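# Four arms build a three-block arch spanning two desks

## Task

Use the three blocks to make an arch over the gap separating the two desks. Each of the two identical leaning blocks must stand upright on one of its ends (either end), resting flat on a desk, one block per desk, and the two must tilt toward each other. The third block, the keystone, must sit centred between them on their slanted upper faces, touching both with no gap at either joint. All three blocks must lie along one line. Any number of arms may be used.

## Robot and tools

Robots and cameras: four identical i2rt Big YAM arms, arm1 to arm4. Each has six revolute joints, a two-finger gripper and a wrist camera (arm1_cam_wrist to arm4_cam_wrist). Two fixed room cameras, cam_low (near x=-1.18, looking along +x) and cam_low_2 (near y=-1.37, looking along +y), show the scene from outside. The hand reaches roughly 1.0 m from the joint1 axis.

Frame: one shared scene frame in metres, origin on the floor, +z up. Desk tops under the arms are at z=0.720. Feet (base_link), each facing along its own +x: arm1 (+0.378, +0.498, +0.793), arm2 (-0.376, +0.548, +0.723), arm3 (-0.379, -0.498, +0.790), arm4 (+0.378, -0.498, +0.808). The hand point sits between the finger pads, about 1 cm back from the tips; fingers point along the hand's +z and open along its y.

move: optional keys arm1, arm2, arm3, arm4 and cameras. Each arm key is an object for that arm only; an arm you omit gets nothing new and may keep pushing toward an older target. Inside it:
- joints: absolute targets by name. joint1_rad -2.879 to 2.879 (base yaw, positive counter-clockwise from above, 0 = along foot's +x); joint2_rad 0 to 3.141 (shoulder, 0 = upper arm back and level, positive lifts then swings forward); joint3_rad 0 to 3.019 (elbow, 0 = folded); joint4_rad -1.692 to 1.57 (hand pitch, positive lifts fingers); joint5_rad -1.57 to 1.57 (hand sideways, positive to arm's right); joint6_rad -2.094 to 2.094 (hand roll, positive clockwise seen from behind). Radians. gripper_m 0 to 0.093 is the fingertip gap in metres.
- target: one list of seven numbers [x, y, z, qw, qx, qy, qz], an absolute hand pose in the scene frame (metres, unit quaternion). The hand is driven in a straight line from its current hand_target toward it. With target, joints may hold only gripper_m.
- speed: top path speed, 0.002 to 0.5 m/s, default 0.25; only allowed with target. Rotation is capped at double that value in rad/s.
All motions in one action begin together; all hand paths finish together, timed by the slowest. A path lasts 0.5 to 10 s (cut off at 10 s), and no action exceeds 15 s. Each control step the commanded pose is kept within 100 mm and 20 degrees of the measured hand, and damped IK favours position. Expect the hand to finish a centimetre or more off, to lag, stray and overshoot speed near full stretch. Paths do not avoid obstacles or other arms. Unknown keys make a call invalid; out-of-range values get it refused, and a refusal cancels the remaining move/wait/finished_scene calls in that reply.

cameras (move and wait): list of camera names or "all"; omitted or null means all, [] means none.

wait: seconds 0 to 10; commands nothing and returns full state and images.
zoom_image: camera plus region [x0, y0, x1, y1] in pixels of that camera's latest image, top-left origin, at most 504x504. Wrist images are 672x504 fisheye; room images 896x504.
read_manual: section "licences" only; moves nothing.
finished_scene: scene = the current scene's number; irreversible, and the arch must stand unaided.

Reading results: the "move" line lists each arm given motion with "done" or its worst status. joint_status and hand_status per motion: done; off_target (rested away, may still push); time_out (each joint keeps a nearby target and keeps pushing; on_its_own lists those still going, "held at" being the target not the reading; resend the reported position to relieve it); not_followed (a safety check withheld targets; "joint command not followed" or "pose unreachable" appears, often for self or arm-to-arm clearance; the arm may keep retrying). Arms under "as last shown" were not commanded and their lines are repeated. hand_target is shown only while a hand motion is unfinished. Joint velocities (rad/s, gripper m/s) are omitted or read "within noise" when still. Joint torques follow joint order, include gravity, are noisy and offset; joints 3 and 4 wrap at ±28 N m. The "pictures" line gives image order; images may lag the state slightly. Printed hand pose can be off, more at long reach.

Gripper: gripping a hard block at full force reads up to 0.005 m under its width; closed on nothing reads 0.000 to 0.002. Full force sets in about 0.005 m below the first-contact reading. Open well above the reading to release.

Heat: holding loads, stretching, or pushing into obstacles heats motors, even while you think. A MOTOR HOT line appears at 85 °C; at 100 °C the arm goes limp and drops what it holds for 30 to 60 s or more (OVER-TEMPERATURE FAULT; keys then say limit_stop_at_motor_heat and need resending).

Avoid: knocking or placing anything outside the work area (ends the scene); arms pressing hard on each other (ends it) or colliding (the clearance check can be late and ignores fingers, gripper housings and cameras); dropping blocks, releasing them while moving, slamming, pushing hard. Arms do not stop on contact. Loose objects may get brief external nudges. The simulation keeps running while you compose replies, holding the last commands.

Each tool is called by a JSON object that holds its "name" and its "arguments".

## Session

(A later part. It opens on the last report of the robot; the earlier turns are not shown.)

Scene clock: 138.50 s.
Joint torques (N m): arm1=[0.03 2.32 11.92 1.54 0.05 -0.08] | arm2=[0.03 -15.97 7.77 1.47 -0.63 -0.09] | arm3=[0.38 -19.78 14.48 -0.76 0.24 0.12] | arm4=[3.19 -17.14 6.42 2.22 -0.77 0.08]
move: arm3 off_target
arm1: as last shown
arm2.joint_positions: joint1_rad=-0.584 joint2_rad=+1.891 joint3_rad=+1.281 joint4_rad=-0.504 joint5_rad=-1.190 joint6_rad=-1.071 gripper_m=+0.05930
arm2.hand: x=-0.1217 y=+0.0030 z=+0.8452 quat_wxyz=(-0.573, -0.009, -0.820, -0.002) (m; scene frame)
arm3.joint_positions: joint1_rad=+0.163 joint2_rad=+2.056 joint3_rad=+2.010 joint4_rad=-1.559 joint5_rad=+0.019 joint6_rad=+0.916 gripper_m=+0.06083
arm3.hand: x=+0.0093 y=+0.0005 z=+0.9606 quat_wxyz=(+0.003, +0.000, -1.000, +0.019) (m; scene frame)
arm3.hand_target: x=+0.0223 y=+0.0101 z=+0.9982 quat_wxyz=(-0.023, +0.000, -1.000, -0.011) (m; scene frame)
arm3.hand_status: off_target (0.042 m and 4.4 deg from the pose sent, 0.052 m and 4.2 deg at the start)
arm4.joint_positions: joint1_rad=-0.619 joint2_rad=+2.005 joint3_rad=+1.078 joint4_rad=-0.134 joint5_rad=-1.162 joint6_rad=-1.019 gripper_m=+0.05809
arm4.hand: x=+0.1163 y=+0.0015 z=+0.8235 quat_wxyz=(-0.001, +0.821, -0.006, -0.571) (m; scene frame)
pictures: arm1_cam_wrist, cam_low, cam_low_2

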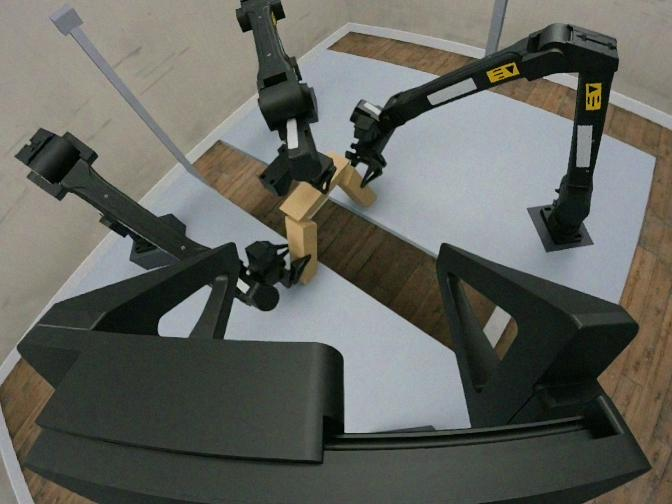

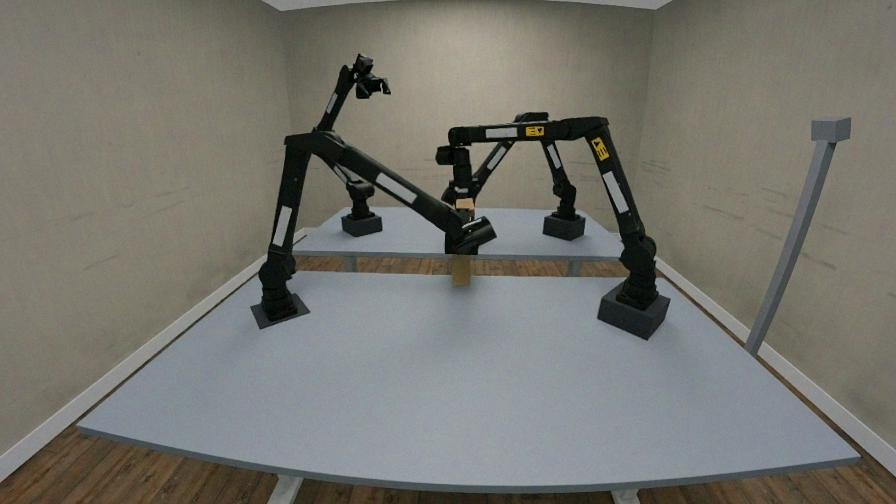

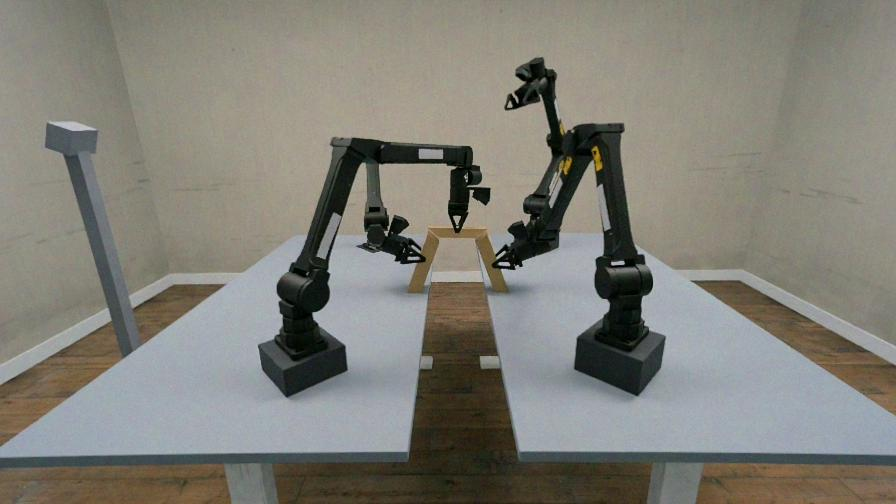

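{"name": "move", "arguments": {"arm3": {"target":[0.026,0.020,0.998,0.022,0,0.9997,0.01],"speed":0.05}, "cameras": ["cam_low_2","cam_low","arm1_cam_wrist"]}}

{"name": "zoom_image", "arguments": {"camera": "arm1_cam_wrist", "region": [270, 130, 380, 300]}}

{"name": "zoom_image", "arguments": {"camera": "cam_low", "region": [430, 180, 500, 300]}}

Scene clock: 140.77 s.
Joint torques (N m): arm1=[0.03 2.2 11.92 1.52 0.04 -0.08] | arm2=[-0.26 -16.21 7.77 1.35 -0.63 -0.07] | arm3=[0.67 -20.07 14.45 -0.61 0.25 0.15] | arm4=[3.25 -17.08 6.41 2.25 -0.77 0.08]
move: arm3 off_target
arm1, arm2, arm4: as last shown
arm3.joint_positions: joint1_rad=+0.163 joint2_rad=+2.079 joint3_rad=+2.053 joint4_rad=-1.578 joint5_rad=+0.021 joint6_rad=+0.916 gripper_m=+0.06083
arm3.hand: x=+0.0141 y=+0.0063 z=+0.9629 quat_wxyz=(+0.002, +0.000, -1.000, +0.019) (m; scene frame)
arm3.hand_target: x=+0.0244 y=+0.0177 z=+0.9981 quat_wxyz=(-0.023, +0.000, -1.000, -0.010) (m; scene frame)
arm3.hand_status: off_target (0.040 m and 4.3 deg from the pose sent, 0.045 m and 4.4 deg at the start)
pictures: arm1_cam_wrist, cam_low, cam_low_2

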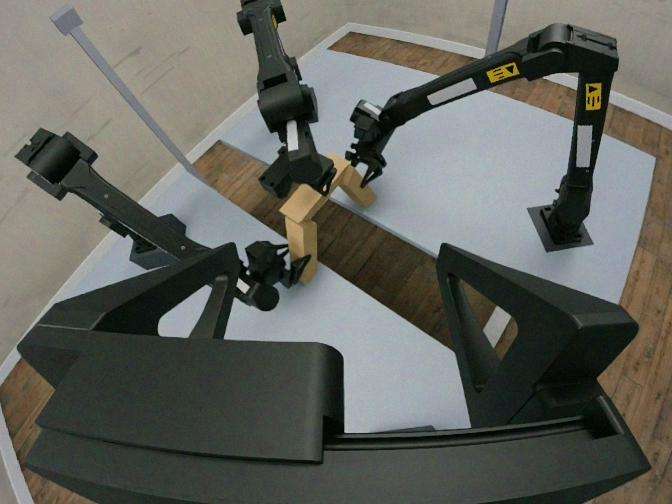

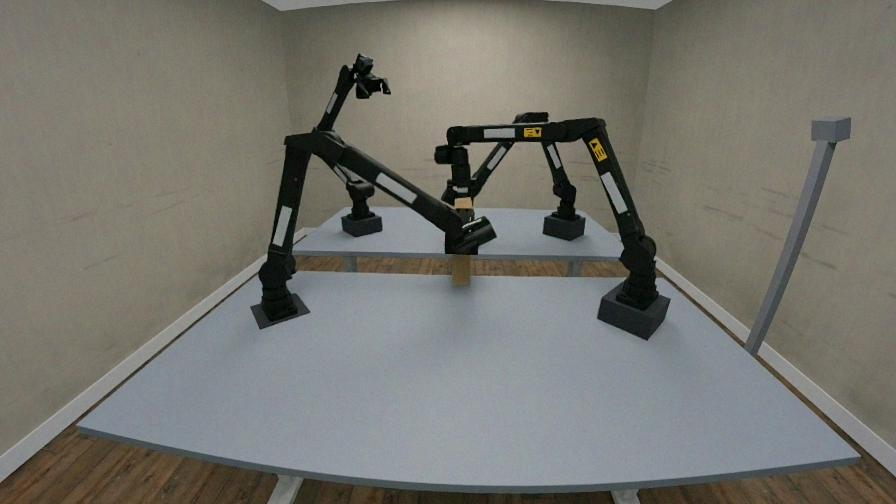

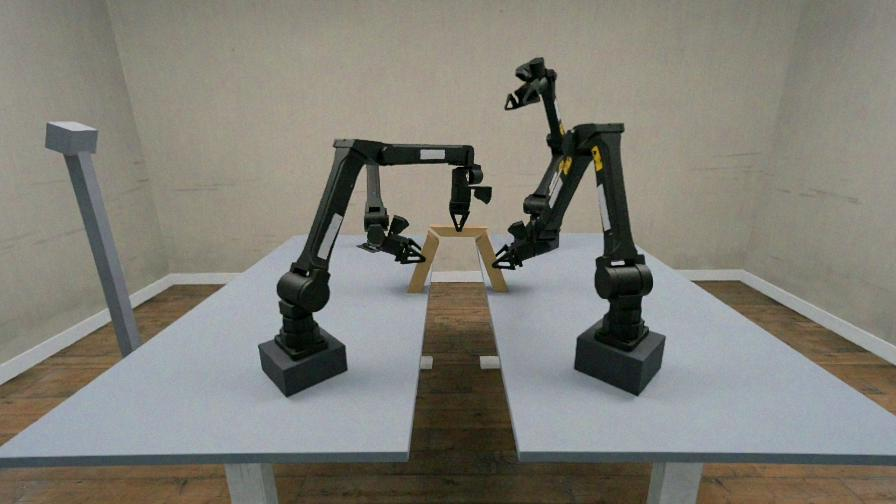

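Scaled by 2.965 from the camera's 672x504 image, which has a finer 960x720 frame.

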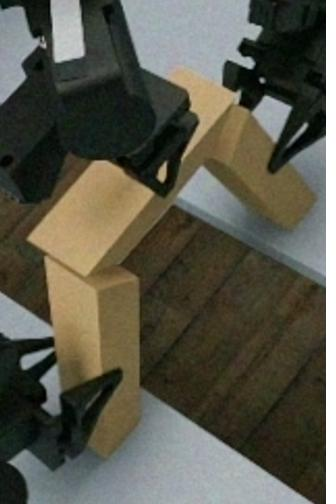

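Scaled by 4.200 from the camera's 896x504 image, which has a finer 1280x720 frame.

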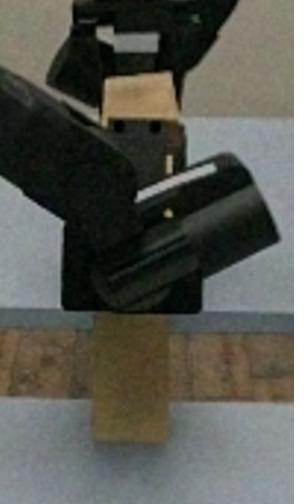

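{"name": "move", "arguments": {"arm3": {"target":[0.022,0.030,0.990,0.022,0,0.9997,0.01],"speed":0.05}, "cameras": ["cam_low_2","cam_low","arm1_cam_wrist"]}}

{"name": "zoom_image", "arguments": {"camera": "arm1_cam_wrist", "region": [270, 130, 380, 300]}}

{"name": "zoom_image", "arguments": {"camera": "cam_low", "region": [430, 180, 500, 300]}}

{"name": "zoom_image", "arguments": {"camera": "cam_low_2", "region": [400, 210, 520, 300]}}

Scene clock: 143.53 s.
Joint torques (N m): arm1=[0.15 2.32 11.95 1.51 0.04 -0.07] | arm2=[0.15 -16.21 7.83 1.36 -0.64 -0.08] | arm3=[1.96 -20.19 14.42 -0.4 0.19 0.29] | arm4=[3.19 -17.2 6.41 2.22 -0.77 0.08]
move: arm3 off_target
arm1, arm2, arm4: as last shown
arm3.joint_positions: joint1_rad=+0.163 joint2_rad=+2.098 joint3_rad=+2.061 joint4_rad=-1.578 joint5_rad=+0.021 joint6_rad=+0.916 gripper_m=+0.06083
arm3.hand: x=+0.0157 y=+0.0084 z=+0.9539 quat_wxyz=(+0.006, +0.000, -1.000, +0.024) (m; scene frame)
arm3.hand_target: x=+0.0202 y=+0.0277 z=+0.9902 quat_wxyz=(-0.022, +0.000, -1.000, -0.011) (m; scene frame)
arm3.hand_status: off_target (0.043 m and 5.0 deg from the pose sent, 0.037 m and 4.3 deg at the start)
pictures: arm1_cam_wrist, cam_low, cam_low_2

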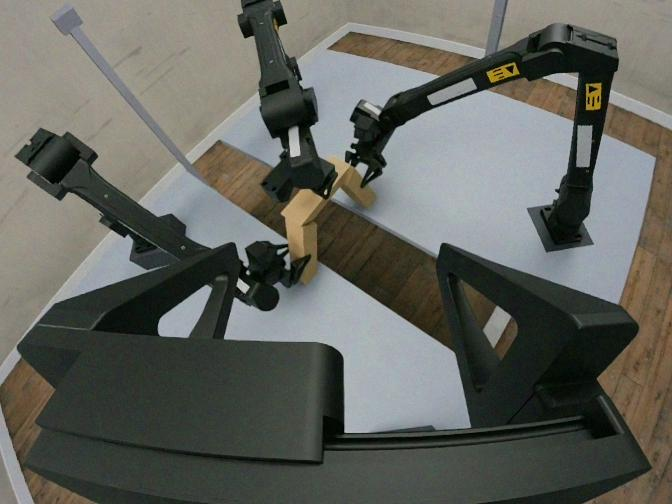

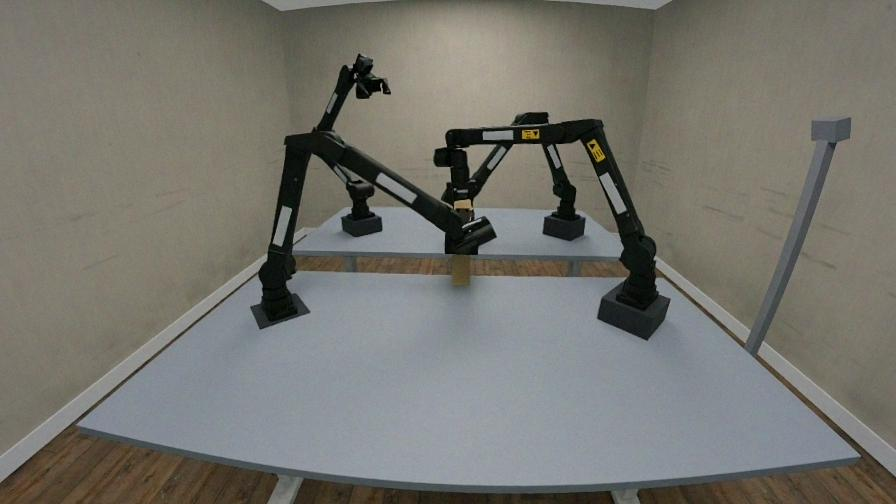

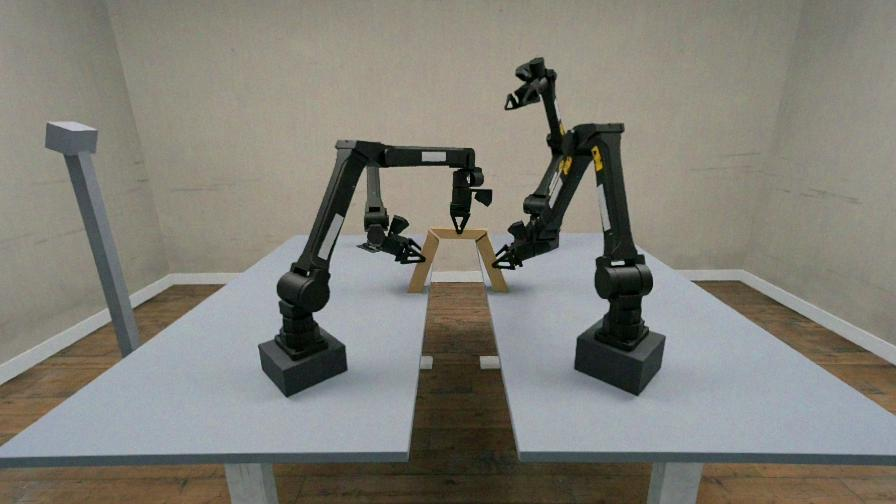

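Scaled by 2.965 from the camera's 672x504 image, which has a finer 960x720 frame.

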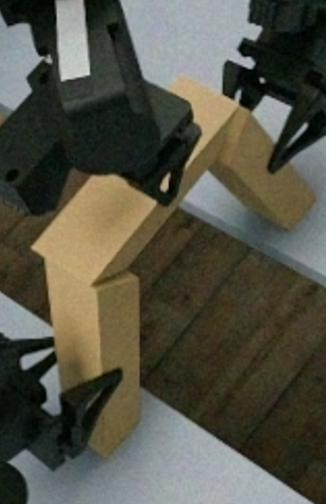

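Scaled by 4.200 from the camera's 896x504 image, which has a finer 1280x720 frame.

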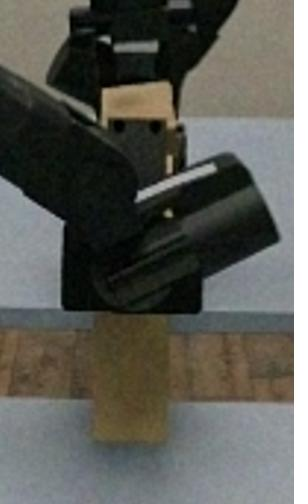

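Scaled by 4.200 from the camera's 896x504 image, which has a finer 1280x720 frame.

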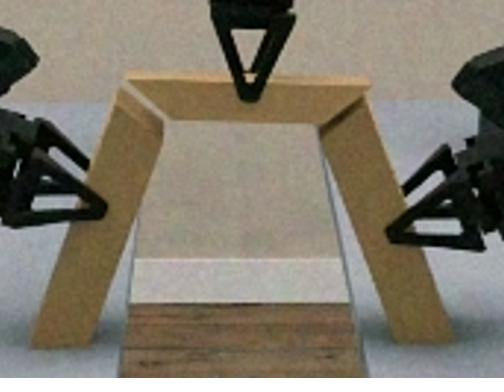

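{"name": "move", "arguments": {"arm3": {"joints":{"joint1_rad":0.215}}, "cameras": ["cam_low_2","cam_low","arm1_cam_wrist"]}}

{"name": "zoom_image", "arguments": {"camera": "arm1_cam_wrist", "region": [270, 130, 380, 300]}}

{"name": "zoom_image", "arguments": {"camera": "cam_low", "region": [430, 180, 500, 300]}}

{"name": "zoom_image", "arguments": {"camera": "cam_low_2", "region": [400, 210, 520, 300]}}

Scene clock: 146.93 s.
Joint torques (N m): arm1=[0.03 2.32 11.93 1.54 0.04 -0.09] | arm2=[-0.15 -16.15 7.84 1.24 -0.6 -0.08] | arm3=[1.73 -20.37 13.76 -0.36 0.14 0.3] | arm4=[3.14 -17.2 6.42 2.25 -0.78 0.09]
move: arm3 done
arm1, arm4: as last shown
arm2.joint_positions: joint1_rad=-0.583 joint2_rad=+1.891 joint3_rad=+1.281 joint4_rad=-0.502 joint5_rad=-1.191 joint6_rad=-1.071 gripper_m=+0.05930
arm2.hand: x=-0.1213 y=+0.0031 z=+0.8455 quat_wxyz=(-0.573, -0.008, -0.819, -0.002) (m; scene frame)
arm3.joint_positions: joint1_rad=+0.208 joint2_rad=+2.098 joint3_rad=+2.068 joint4_rad=-1.578 joint5_rad=+0.021 joint6_rad=+0.916 gripper_m=+0.06083
arm3.joint_status: all done
arm3.hand: x=-0.0065 y=+0.0271 z=+0.9565 quat_wxyz=(+0.003, +0.023, -1.000, +0.021) (m; scene frame)
pictures: arm1_cam_wrist, cam_low, cam_low_2

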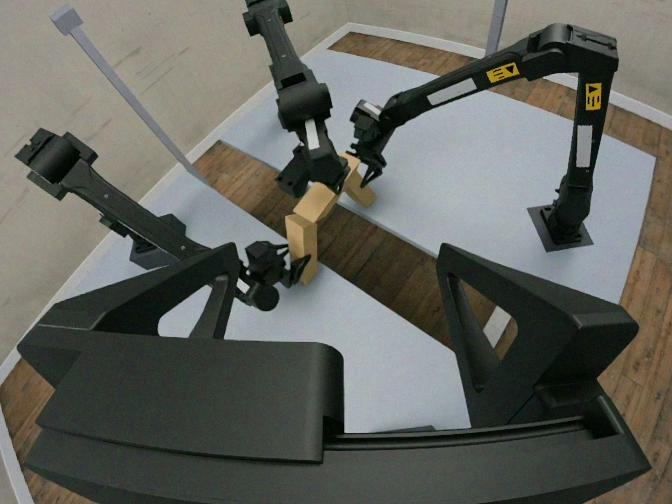

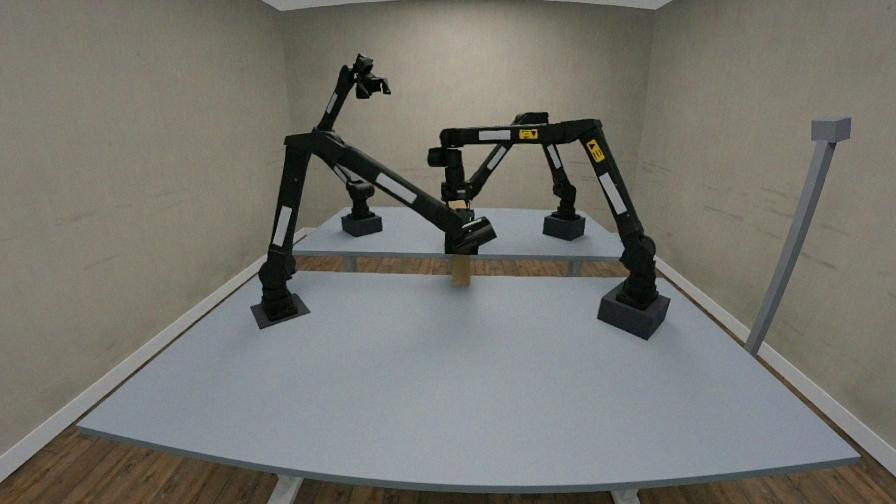

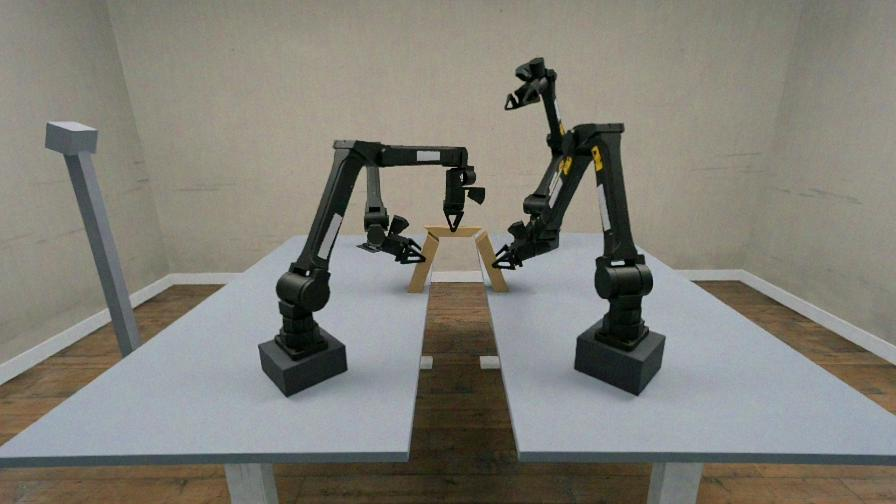

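Scaled by 2.965 from the camera's 672x504 image, which has a finer 960x720 frame.

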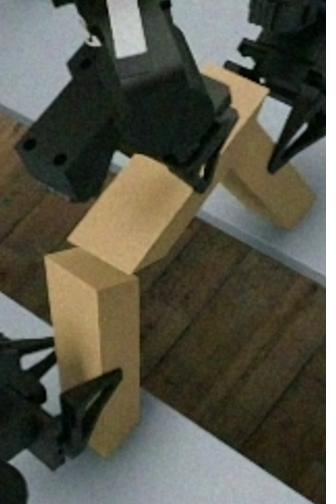

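Scaled by 4.200 from the camera's 896x504 image, which has a finer 1280x720 frame.

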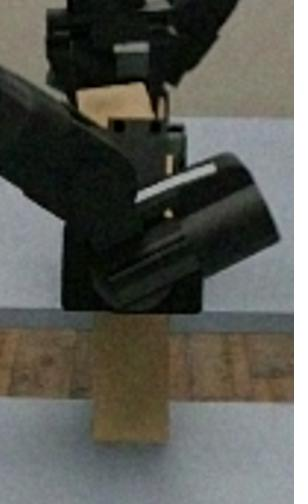

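Scaled by 4.200 from the camera's 896x504 image, which has a finer 1280x720 frame.

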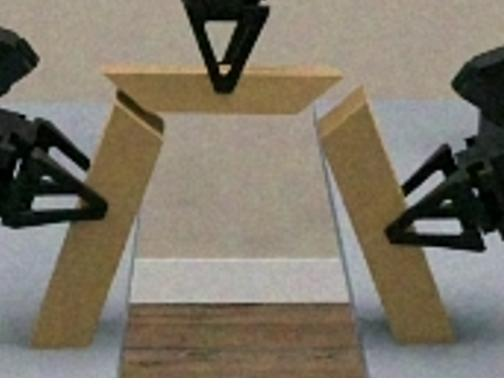

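{"name": "move", "arguments": {"arm3": {"target":[0.024,0.008,1.000,0.022,0,0.9997,0.014],"speed":0.1}, "cameras": ["cam_low_2","cam_low","arm1_cam_wrist"]}}

{"name": "zoom_image", "arguments": {"camera": "arm1_cam_wrist", "region": [270, 130, 380, 300]}}

{"name": "zoom_image", "arguments": {"camera": "cam_low", "region": [430, 180, 500, 300]}}

{"name": "zoom_image", "arguments": {"camera": "cam_low_2", "region": [400, 210, 520, 300]}}

Scene clock: 149.43 s.
Joint torques (N m): arm1=[0.09 2.32 11.96 1.54 0.04 -0.08] | arm2=[-0.03 -16.26 7.86 1.29 -0.61 -0.06] | arm3=[0.09 -22.77 9.25 -0.13 0 0.06] | arm4=[3.14 -17.14 6.39 2.24 -0.78 0.08]
move: arm3 off_target
arm1, arm2, arm4: as last shown
arm3.joint_positions: joint1_rad=+0.155 joint2_rad=+2.078 joint3_rad=+2.068 joint4_rad=-1.570 joint5_rad=+0.021 joint6_rad=+0.916 gripper_m=+0.06083
arm3.hand: x=+0.0215 y=+0.0075 z=+0.9688 quat_wxyz=(-0.005, -0.004, -1.000, +0.010) (m; scene frame)
arm3.hand_target: x=+0.0235 y=+0.0077 z=+0.9996 quat_wxyz=(-0.022, +0.000, -1.000, -0.014) (m; scene frame)
arm3.hand_status: off_target (0.031 m and 3.4 deg from the pose sent, 0.056 m and 5.6 deg at the start)
pictures: arm1_cam_wrist, cam_low, cam_low_2

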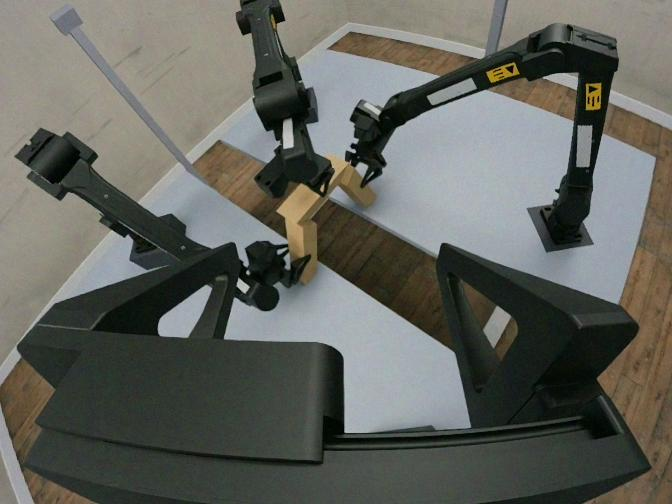

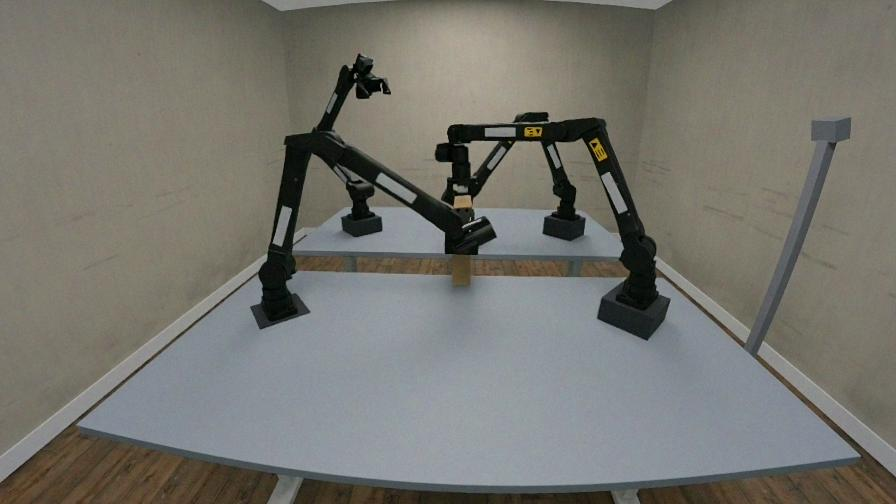

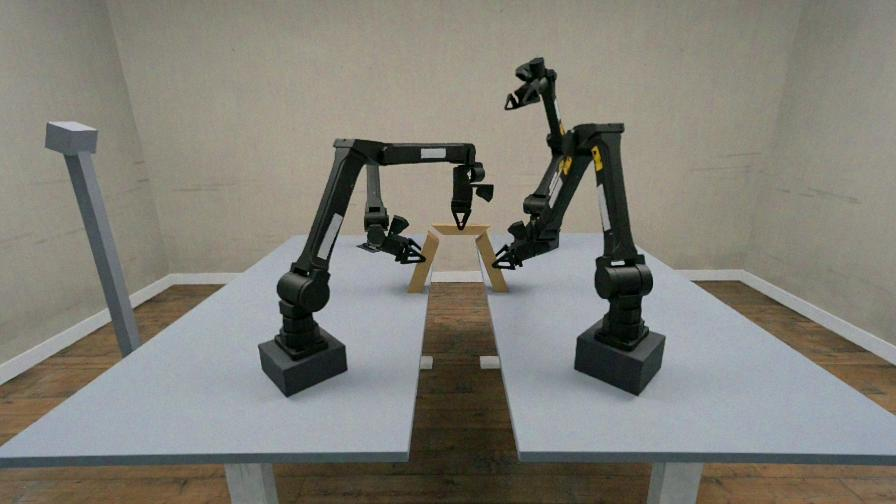

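Scaled by 2.965 from the camera's 672x504 image, which has a finer 960x720 frame.

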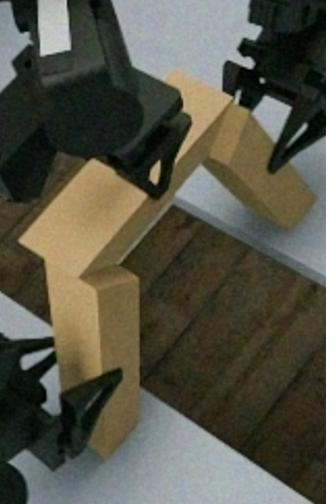

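Scaled by 4.200 from the camera's 896x504 image, which has a finer 1280x720 frame.

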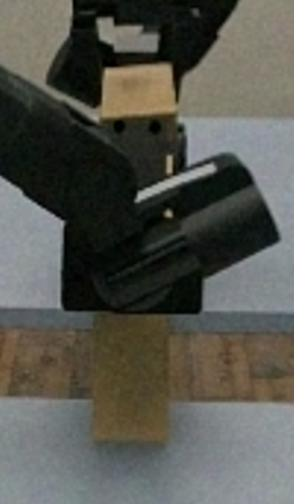

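Scaled by 4.200 from the camera's 896x504 image, which has a finer 1280x720 frame.

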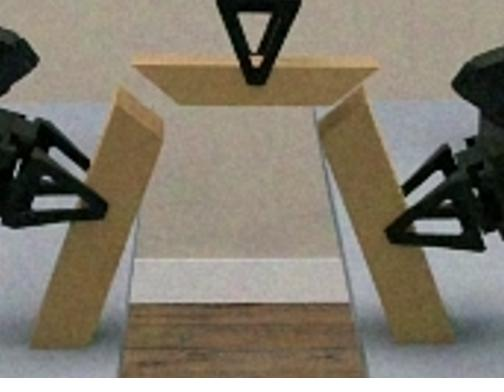

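{"name": "move", "arguments": {"arm3": {"target":[-0.02,0.040,1.01,0.022,0,0.9997,0.014],"speed":0.15}, "cameras": []}}

{"name": "move", "arguments": {"arm3": {"target":[0.012,0.012,0.992,0.022,0,0.9997,0.014],"speed":0.08}, "cameras": ["cam_low_2","cam_low","arm1_cam_wrist"]}}

{"name": "zoom_image", "arguments": {"camera": "arm1_cam_wrist", "region": [270, 130, 380, 300]}}

{"name": "zoom_image", "arguments": {"camera": "cam_low", "region": [430, 180, 500, 300]}}

{"name": "zoom_image", "arguments": {"camera": "cam_low_2", "region": [400, 210, 520, 300]}}

Scene clock: 152.97 s.
Motor temperatures (°C): arm1=[30 25 28 25 23 21 20] | arm2=[30 30 34 22 23 24 24] | arm3=[33 28 37 20 21 20 25] | arm4=[29 29 29 20 22 20 27]
move: arm3 off_target
arm3.hand_status: off_target (0.041 m and 4.1 deg from the pose sent, 0.067 m and 3.4 deg at the start)
pictures: none

Scene clock: 154.37 s.
Joint torques (N m): arm1=[0.03 2.26 11.96 1.54 0.05 -0.08] | arm2=[-0.09 -15.85 7.79 1.31 -0.59 -0.06] | arm3=[0.44 -22.89 8.38 0.05 0.04 0.04] | arm4=[3.19 -17.08 6.42 2.24 -0.77 0.08]
move: arm3 off_target
arm1.joint_positions: joint1_rad=+0.252 joint2_rad=+0.565 joint3_rad=+1.417 joint4_rad=-1.312 joint5_rad=+0.231 joint6_rad=+0.335 gripper_m=+0.09396
arm1.hand: x=+0.2345 y=+0.3433 z=+1.3639 quat_wxyz=(-0.255, -0.816, -0.228, +0.467) (m; scene frame)
arm2.joint_positions: joint1_rad=-0.583 joint2_rad=+1.891 joint3_rad=+1.281 joint4_rad=-0.502 joint5_rad=-1.191 joint6_rad=-1.071 gripper_m=+0.05930
arm2.hand: x=-0.1213 y=+0.0031 z=+0.8455 quat_wxyz=(-0.573, -0.008, -0.819, -0.002) (m; scene frame)
arm3.joint_positions: joint1_rad=+0.174 joint2_rad=+2.069 joint3_rad=+2.035 joint4_rad=-1.546 joint5_rad=+0.021 joint6_rad=+0.939 gripper_m=+0.06083
arm3.hand: x=+0.0102 y=+0.0129 z=+0.9619 quat_wxyz=(-0.005, -0.006, -1.000, +0.010) (m; scene frame)
arm3.hand_target: x=+0.0115 y=+0.0116 z=+0.9916 quat_wxyz=(-0.022, +0.000, -1.000, -0.014) (m; scene frame)
arm3.hand_status: off_target (0.030 m and 3.4 deg from the pose sent, 0.049 m and 4.1 deg at the start)
arm4.joint_positions: joint1_rad=-0.619 joint2_rad=+2.005 joint3_rad=+1.078 joint4_rad=-0.134 joint5_rad=-1.162 joint6_rad=-1.019 gripper_m=+0.05809
arm4.hand: x=+0.1163 y=+0.0015 z=+0.8235 quat_wxyz=(-0.001, +0.821, -0.006, -0.571) (m; scene frame)
pictures: arm1_cam_wrist, cam_low, cam_low_2

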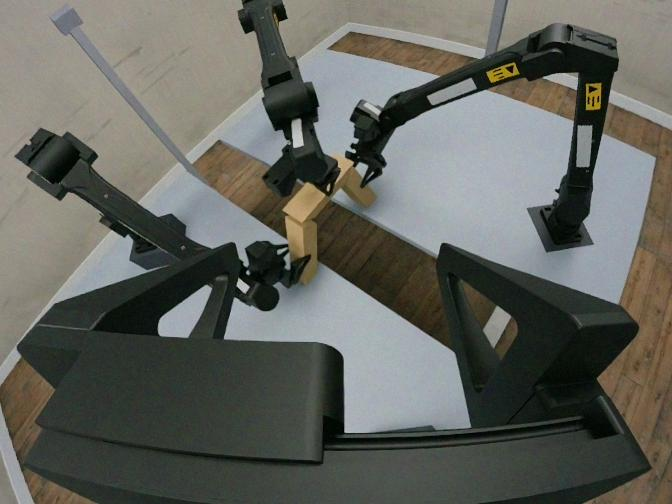

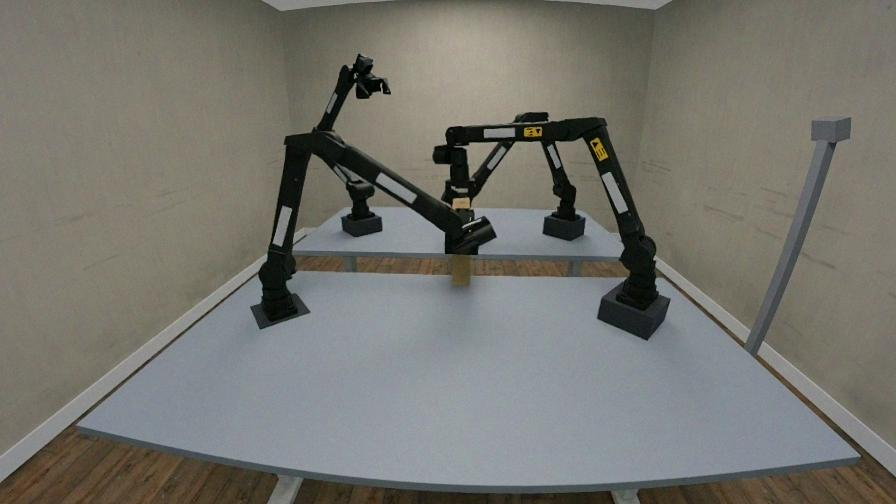

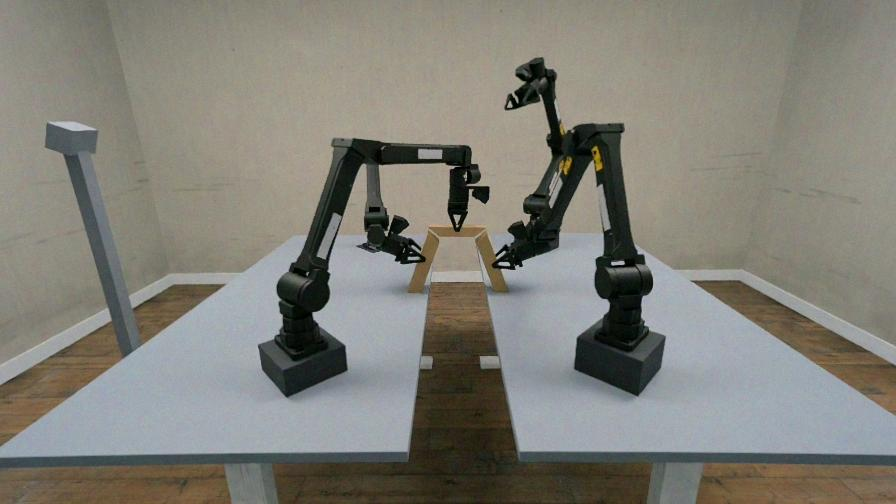

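Scaled by 2.965 from the camera's 672x504 image, which has a finer 960x720 frame.

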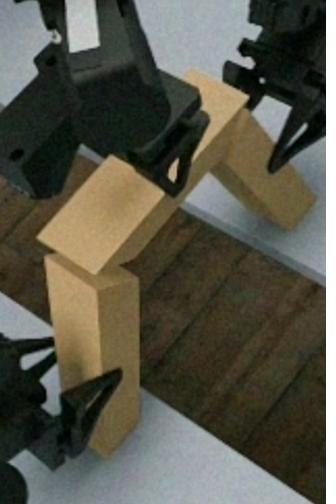

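Scaled by 4.200 from the camera's 896x504 image, which has a finer 1280x720 frame.

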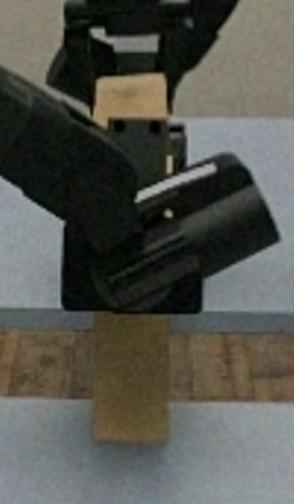

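Scaled by 4.200 from the camera's 896x504 image, which has a finer 1280x720 frame.

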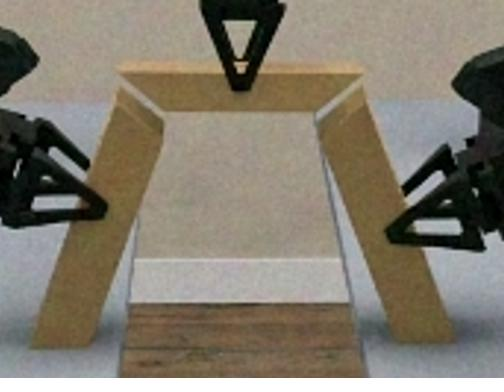

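{"name": "move", "arguments": {"arm3": {"target":[0.012,0.011,0.982,0.022,0,0.9997,0.014],"speed":0.05}, "cameras": ["cam_low_2","cam_low","arm1_cam_wrist"]}}

{"name": "zoom_image", "arguments": {"camera": "arm1_cam_wrist", "region": [275, 190, 325, 240]}}

{"name": "zoom_image", "arguments": {"camera": "arm1_cam_wrist", "region": [325, 145, 375, 195]}}

{"name": "zoom_image", "arguments": {"camera": "cam_low", "region": [430, 180, 500, 300]}}

{"name": "zoom_image", "arguments": {"camera": "cam_low_2", "region": [422, 220, 446, 248]}}

{"name": "zoom_image", "arguments": {"camera": "cam_low_2", "region": [468, 220, 496, 248]}}

Scene clock: 157.40 s.
Joint torques (N m): arm1=[-0.03 2.37 11.92 1.52 0.05 -0.08] | arm2=[0.32 -16.09 7.75 1.35 -0.57 -0.08] | arm3=[0.5 -23.41 8.23 0.02 0.04 0.02] | arm4=[3.14 -17.2 6.41 2.24 -0.77 0.09]
move: arm3 off_target
arm1, arm2, arm4: as last shown
arm3.joint_positions: joint1_rad=+0.174 joint2_rad=+2.068 joint3_rad=+2.005 joint4_rad=-1.516 joint5_rad=+0.021 joint6_rad=+0.937 gripper_m=+0.06083
arm3.hand: x=+0.0097 y=+0.0124 z=+0.9512 quat_wxyz=(-0.005, -0.005, -1.000, +0.009) (m; scene frame)
arm3.hand_target: x=+0.0119 y=+0.0109 z=+0.9816 quat_wxyz=(-0.023, +0.000, -1.000, -0.014) (m; scene frame)
arm3.hand_status: off_target (0.031 m and 3.3 deg from the pose sent, 0.020 m and 3.4 deg at the start)
pictures: arm1_cam_wrist, cam_low, cam_low_2

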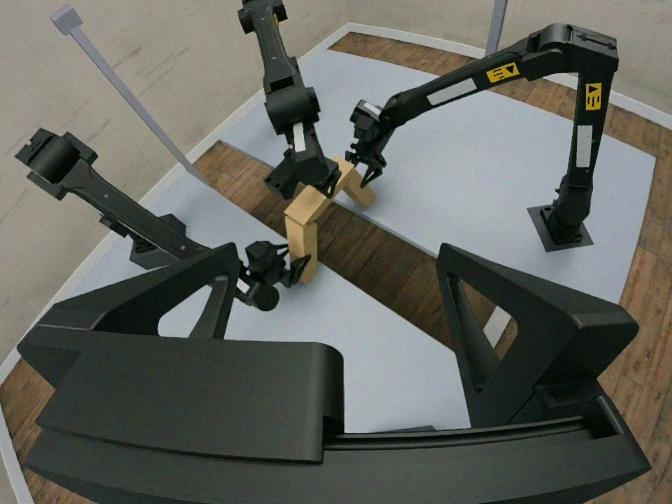

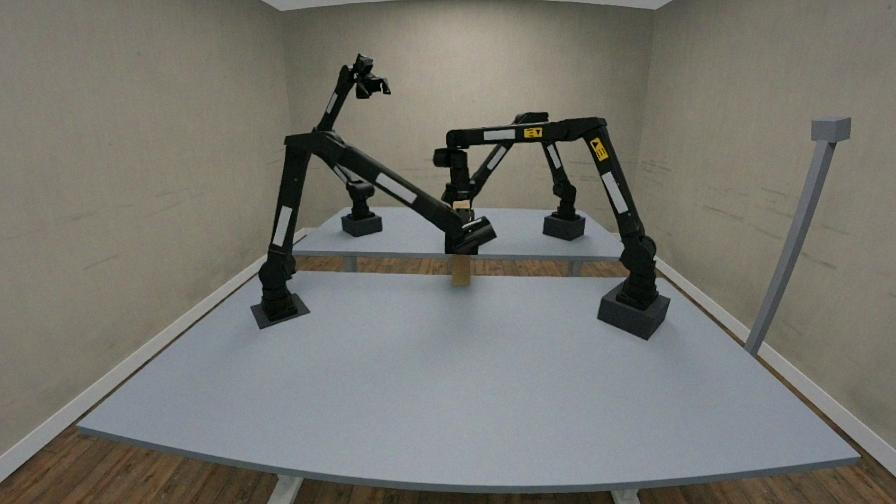

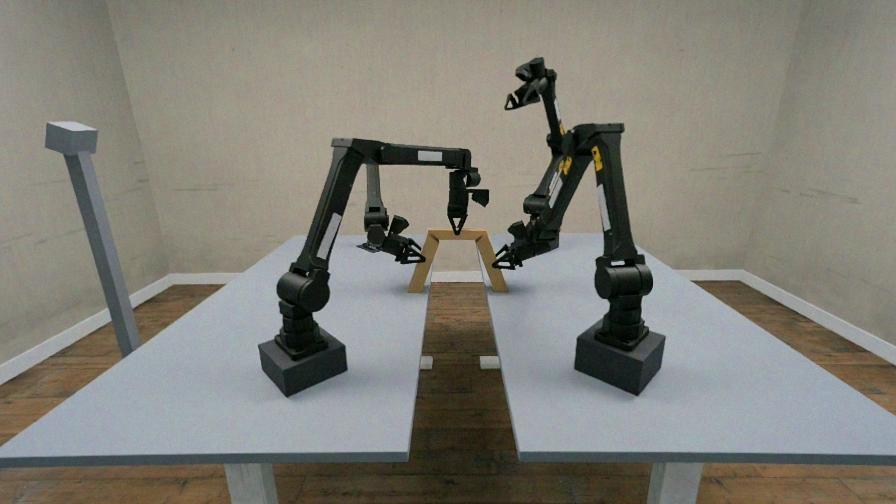

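Scaled by 10.080 from the camera's 672x504 image, which has a finer 960x720 frame.

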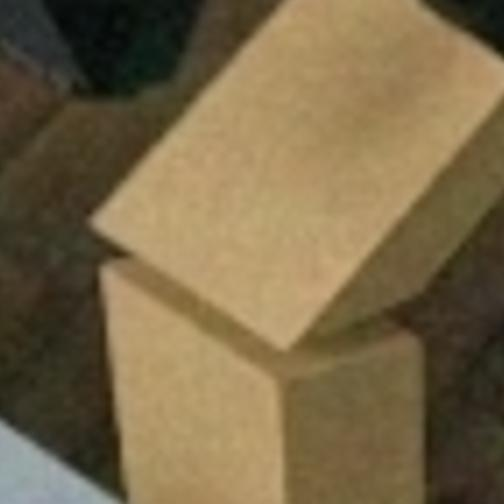

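Scaled by 10.080 from the camera's 672x504 image, which has a finer 960x720 frame.

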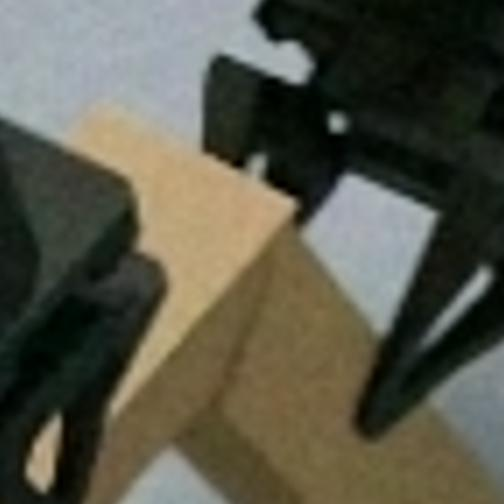

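Scaled by 4.200 from the camera's 896x504 image, which has a finer 1280x720 frame.

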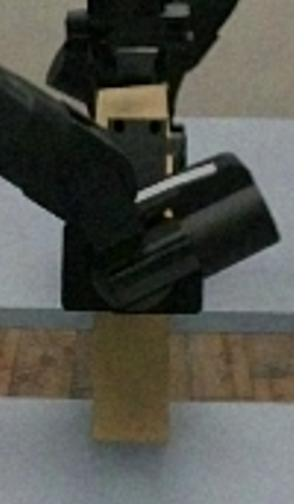

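Scaled by 18.000 from the camera's 896x504 image, which has a finer 1280x720 frame.

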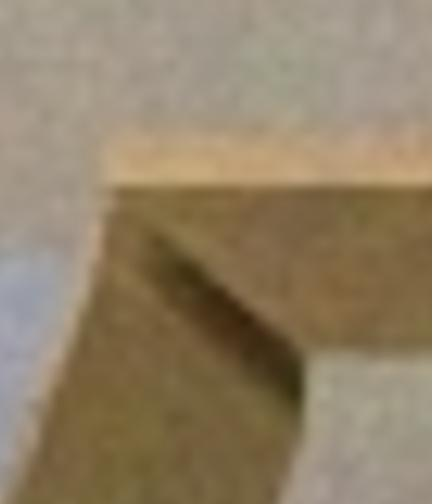

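Scaled by 18.000 from the camera's 896x504 image, which has a finer 1280x720 frame.

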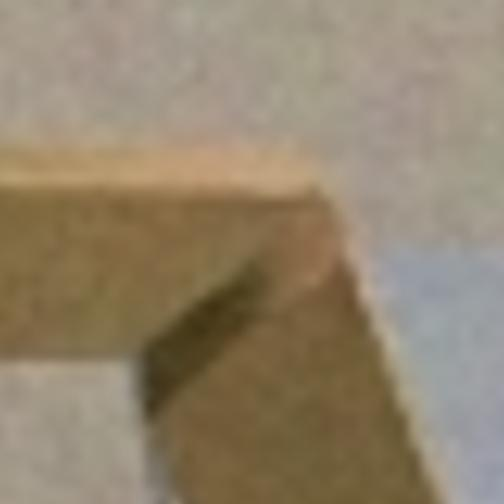

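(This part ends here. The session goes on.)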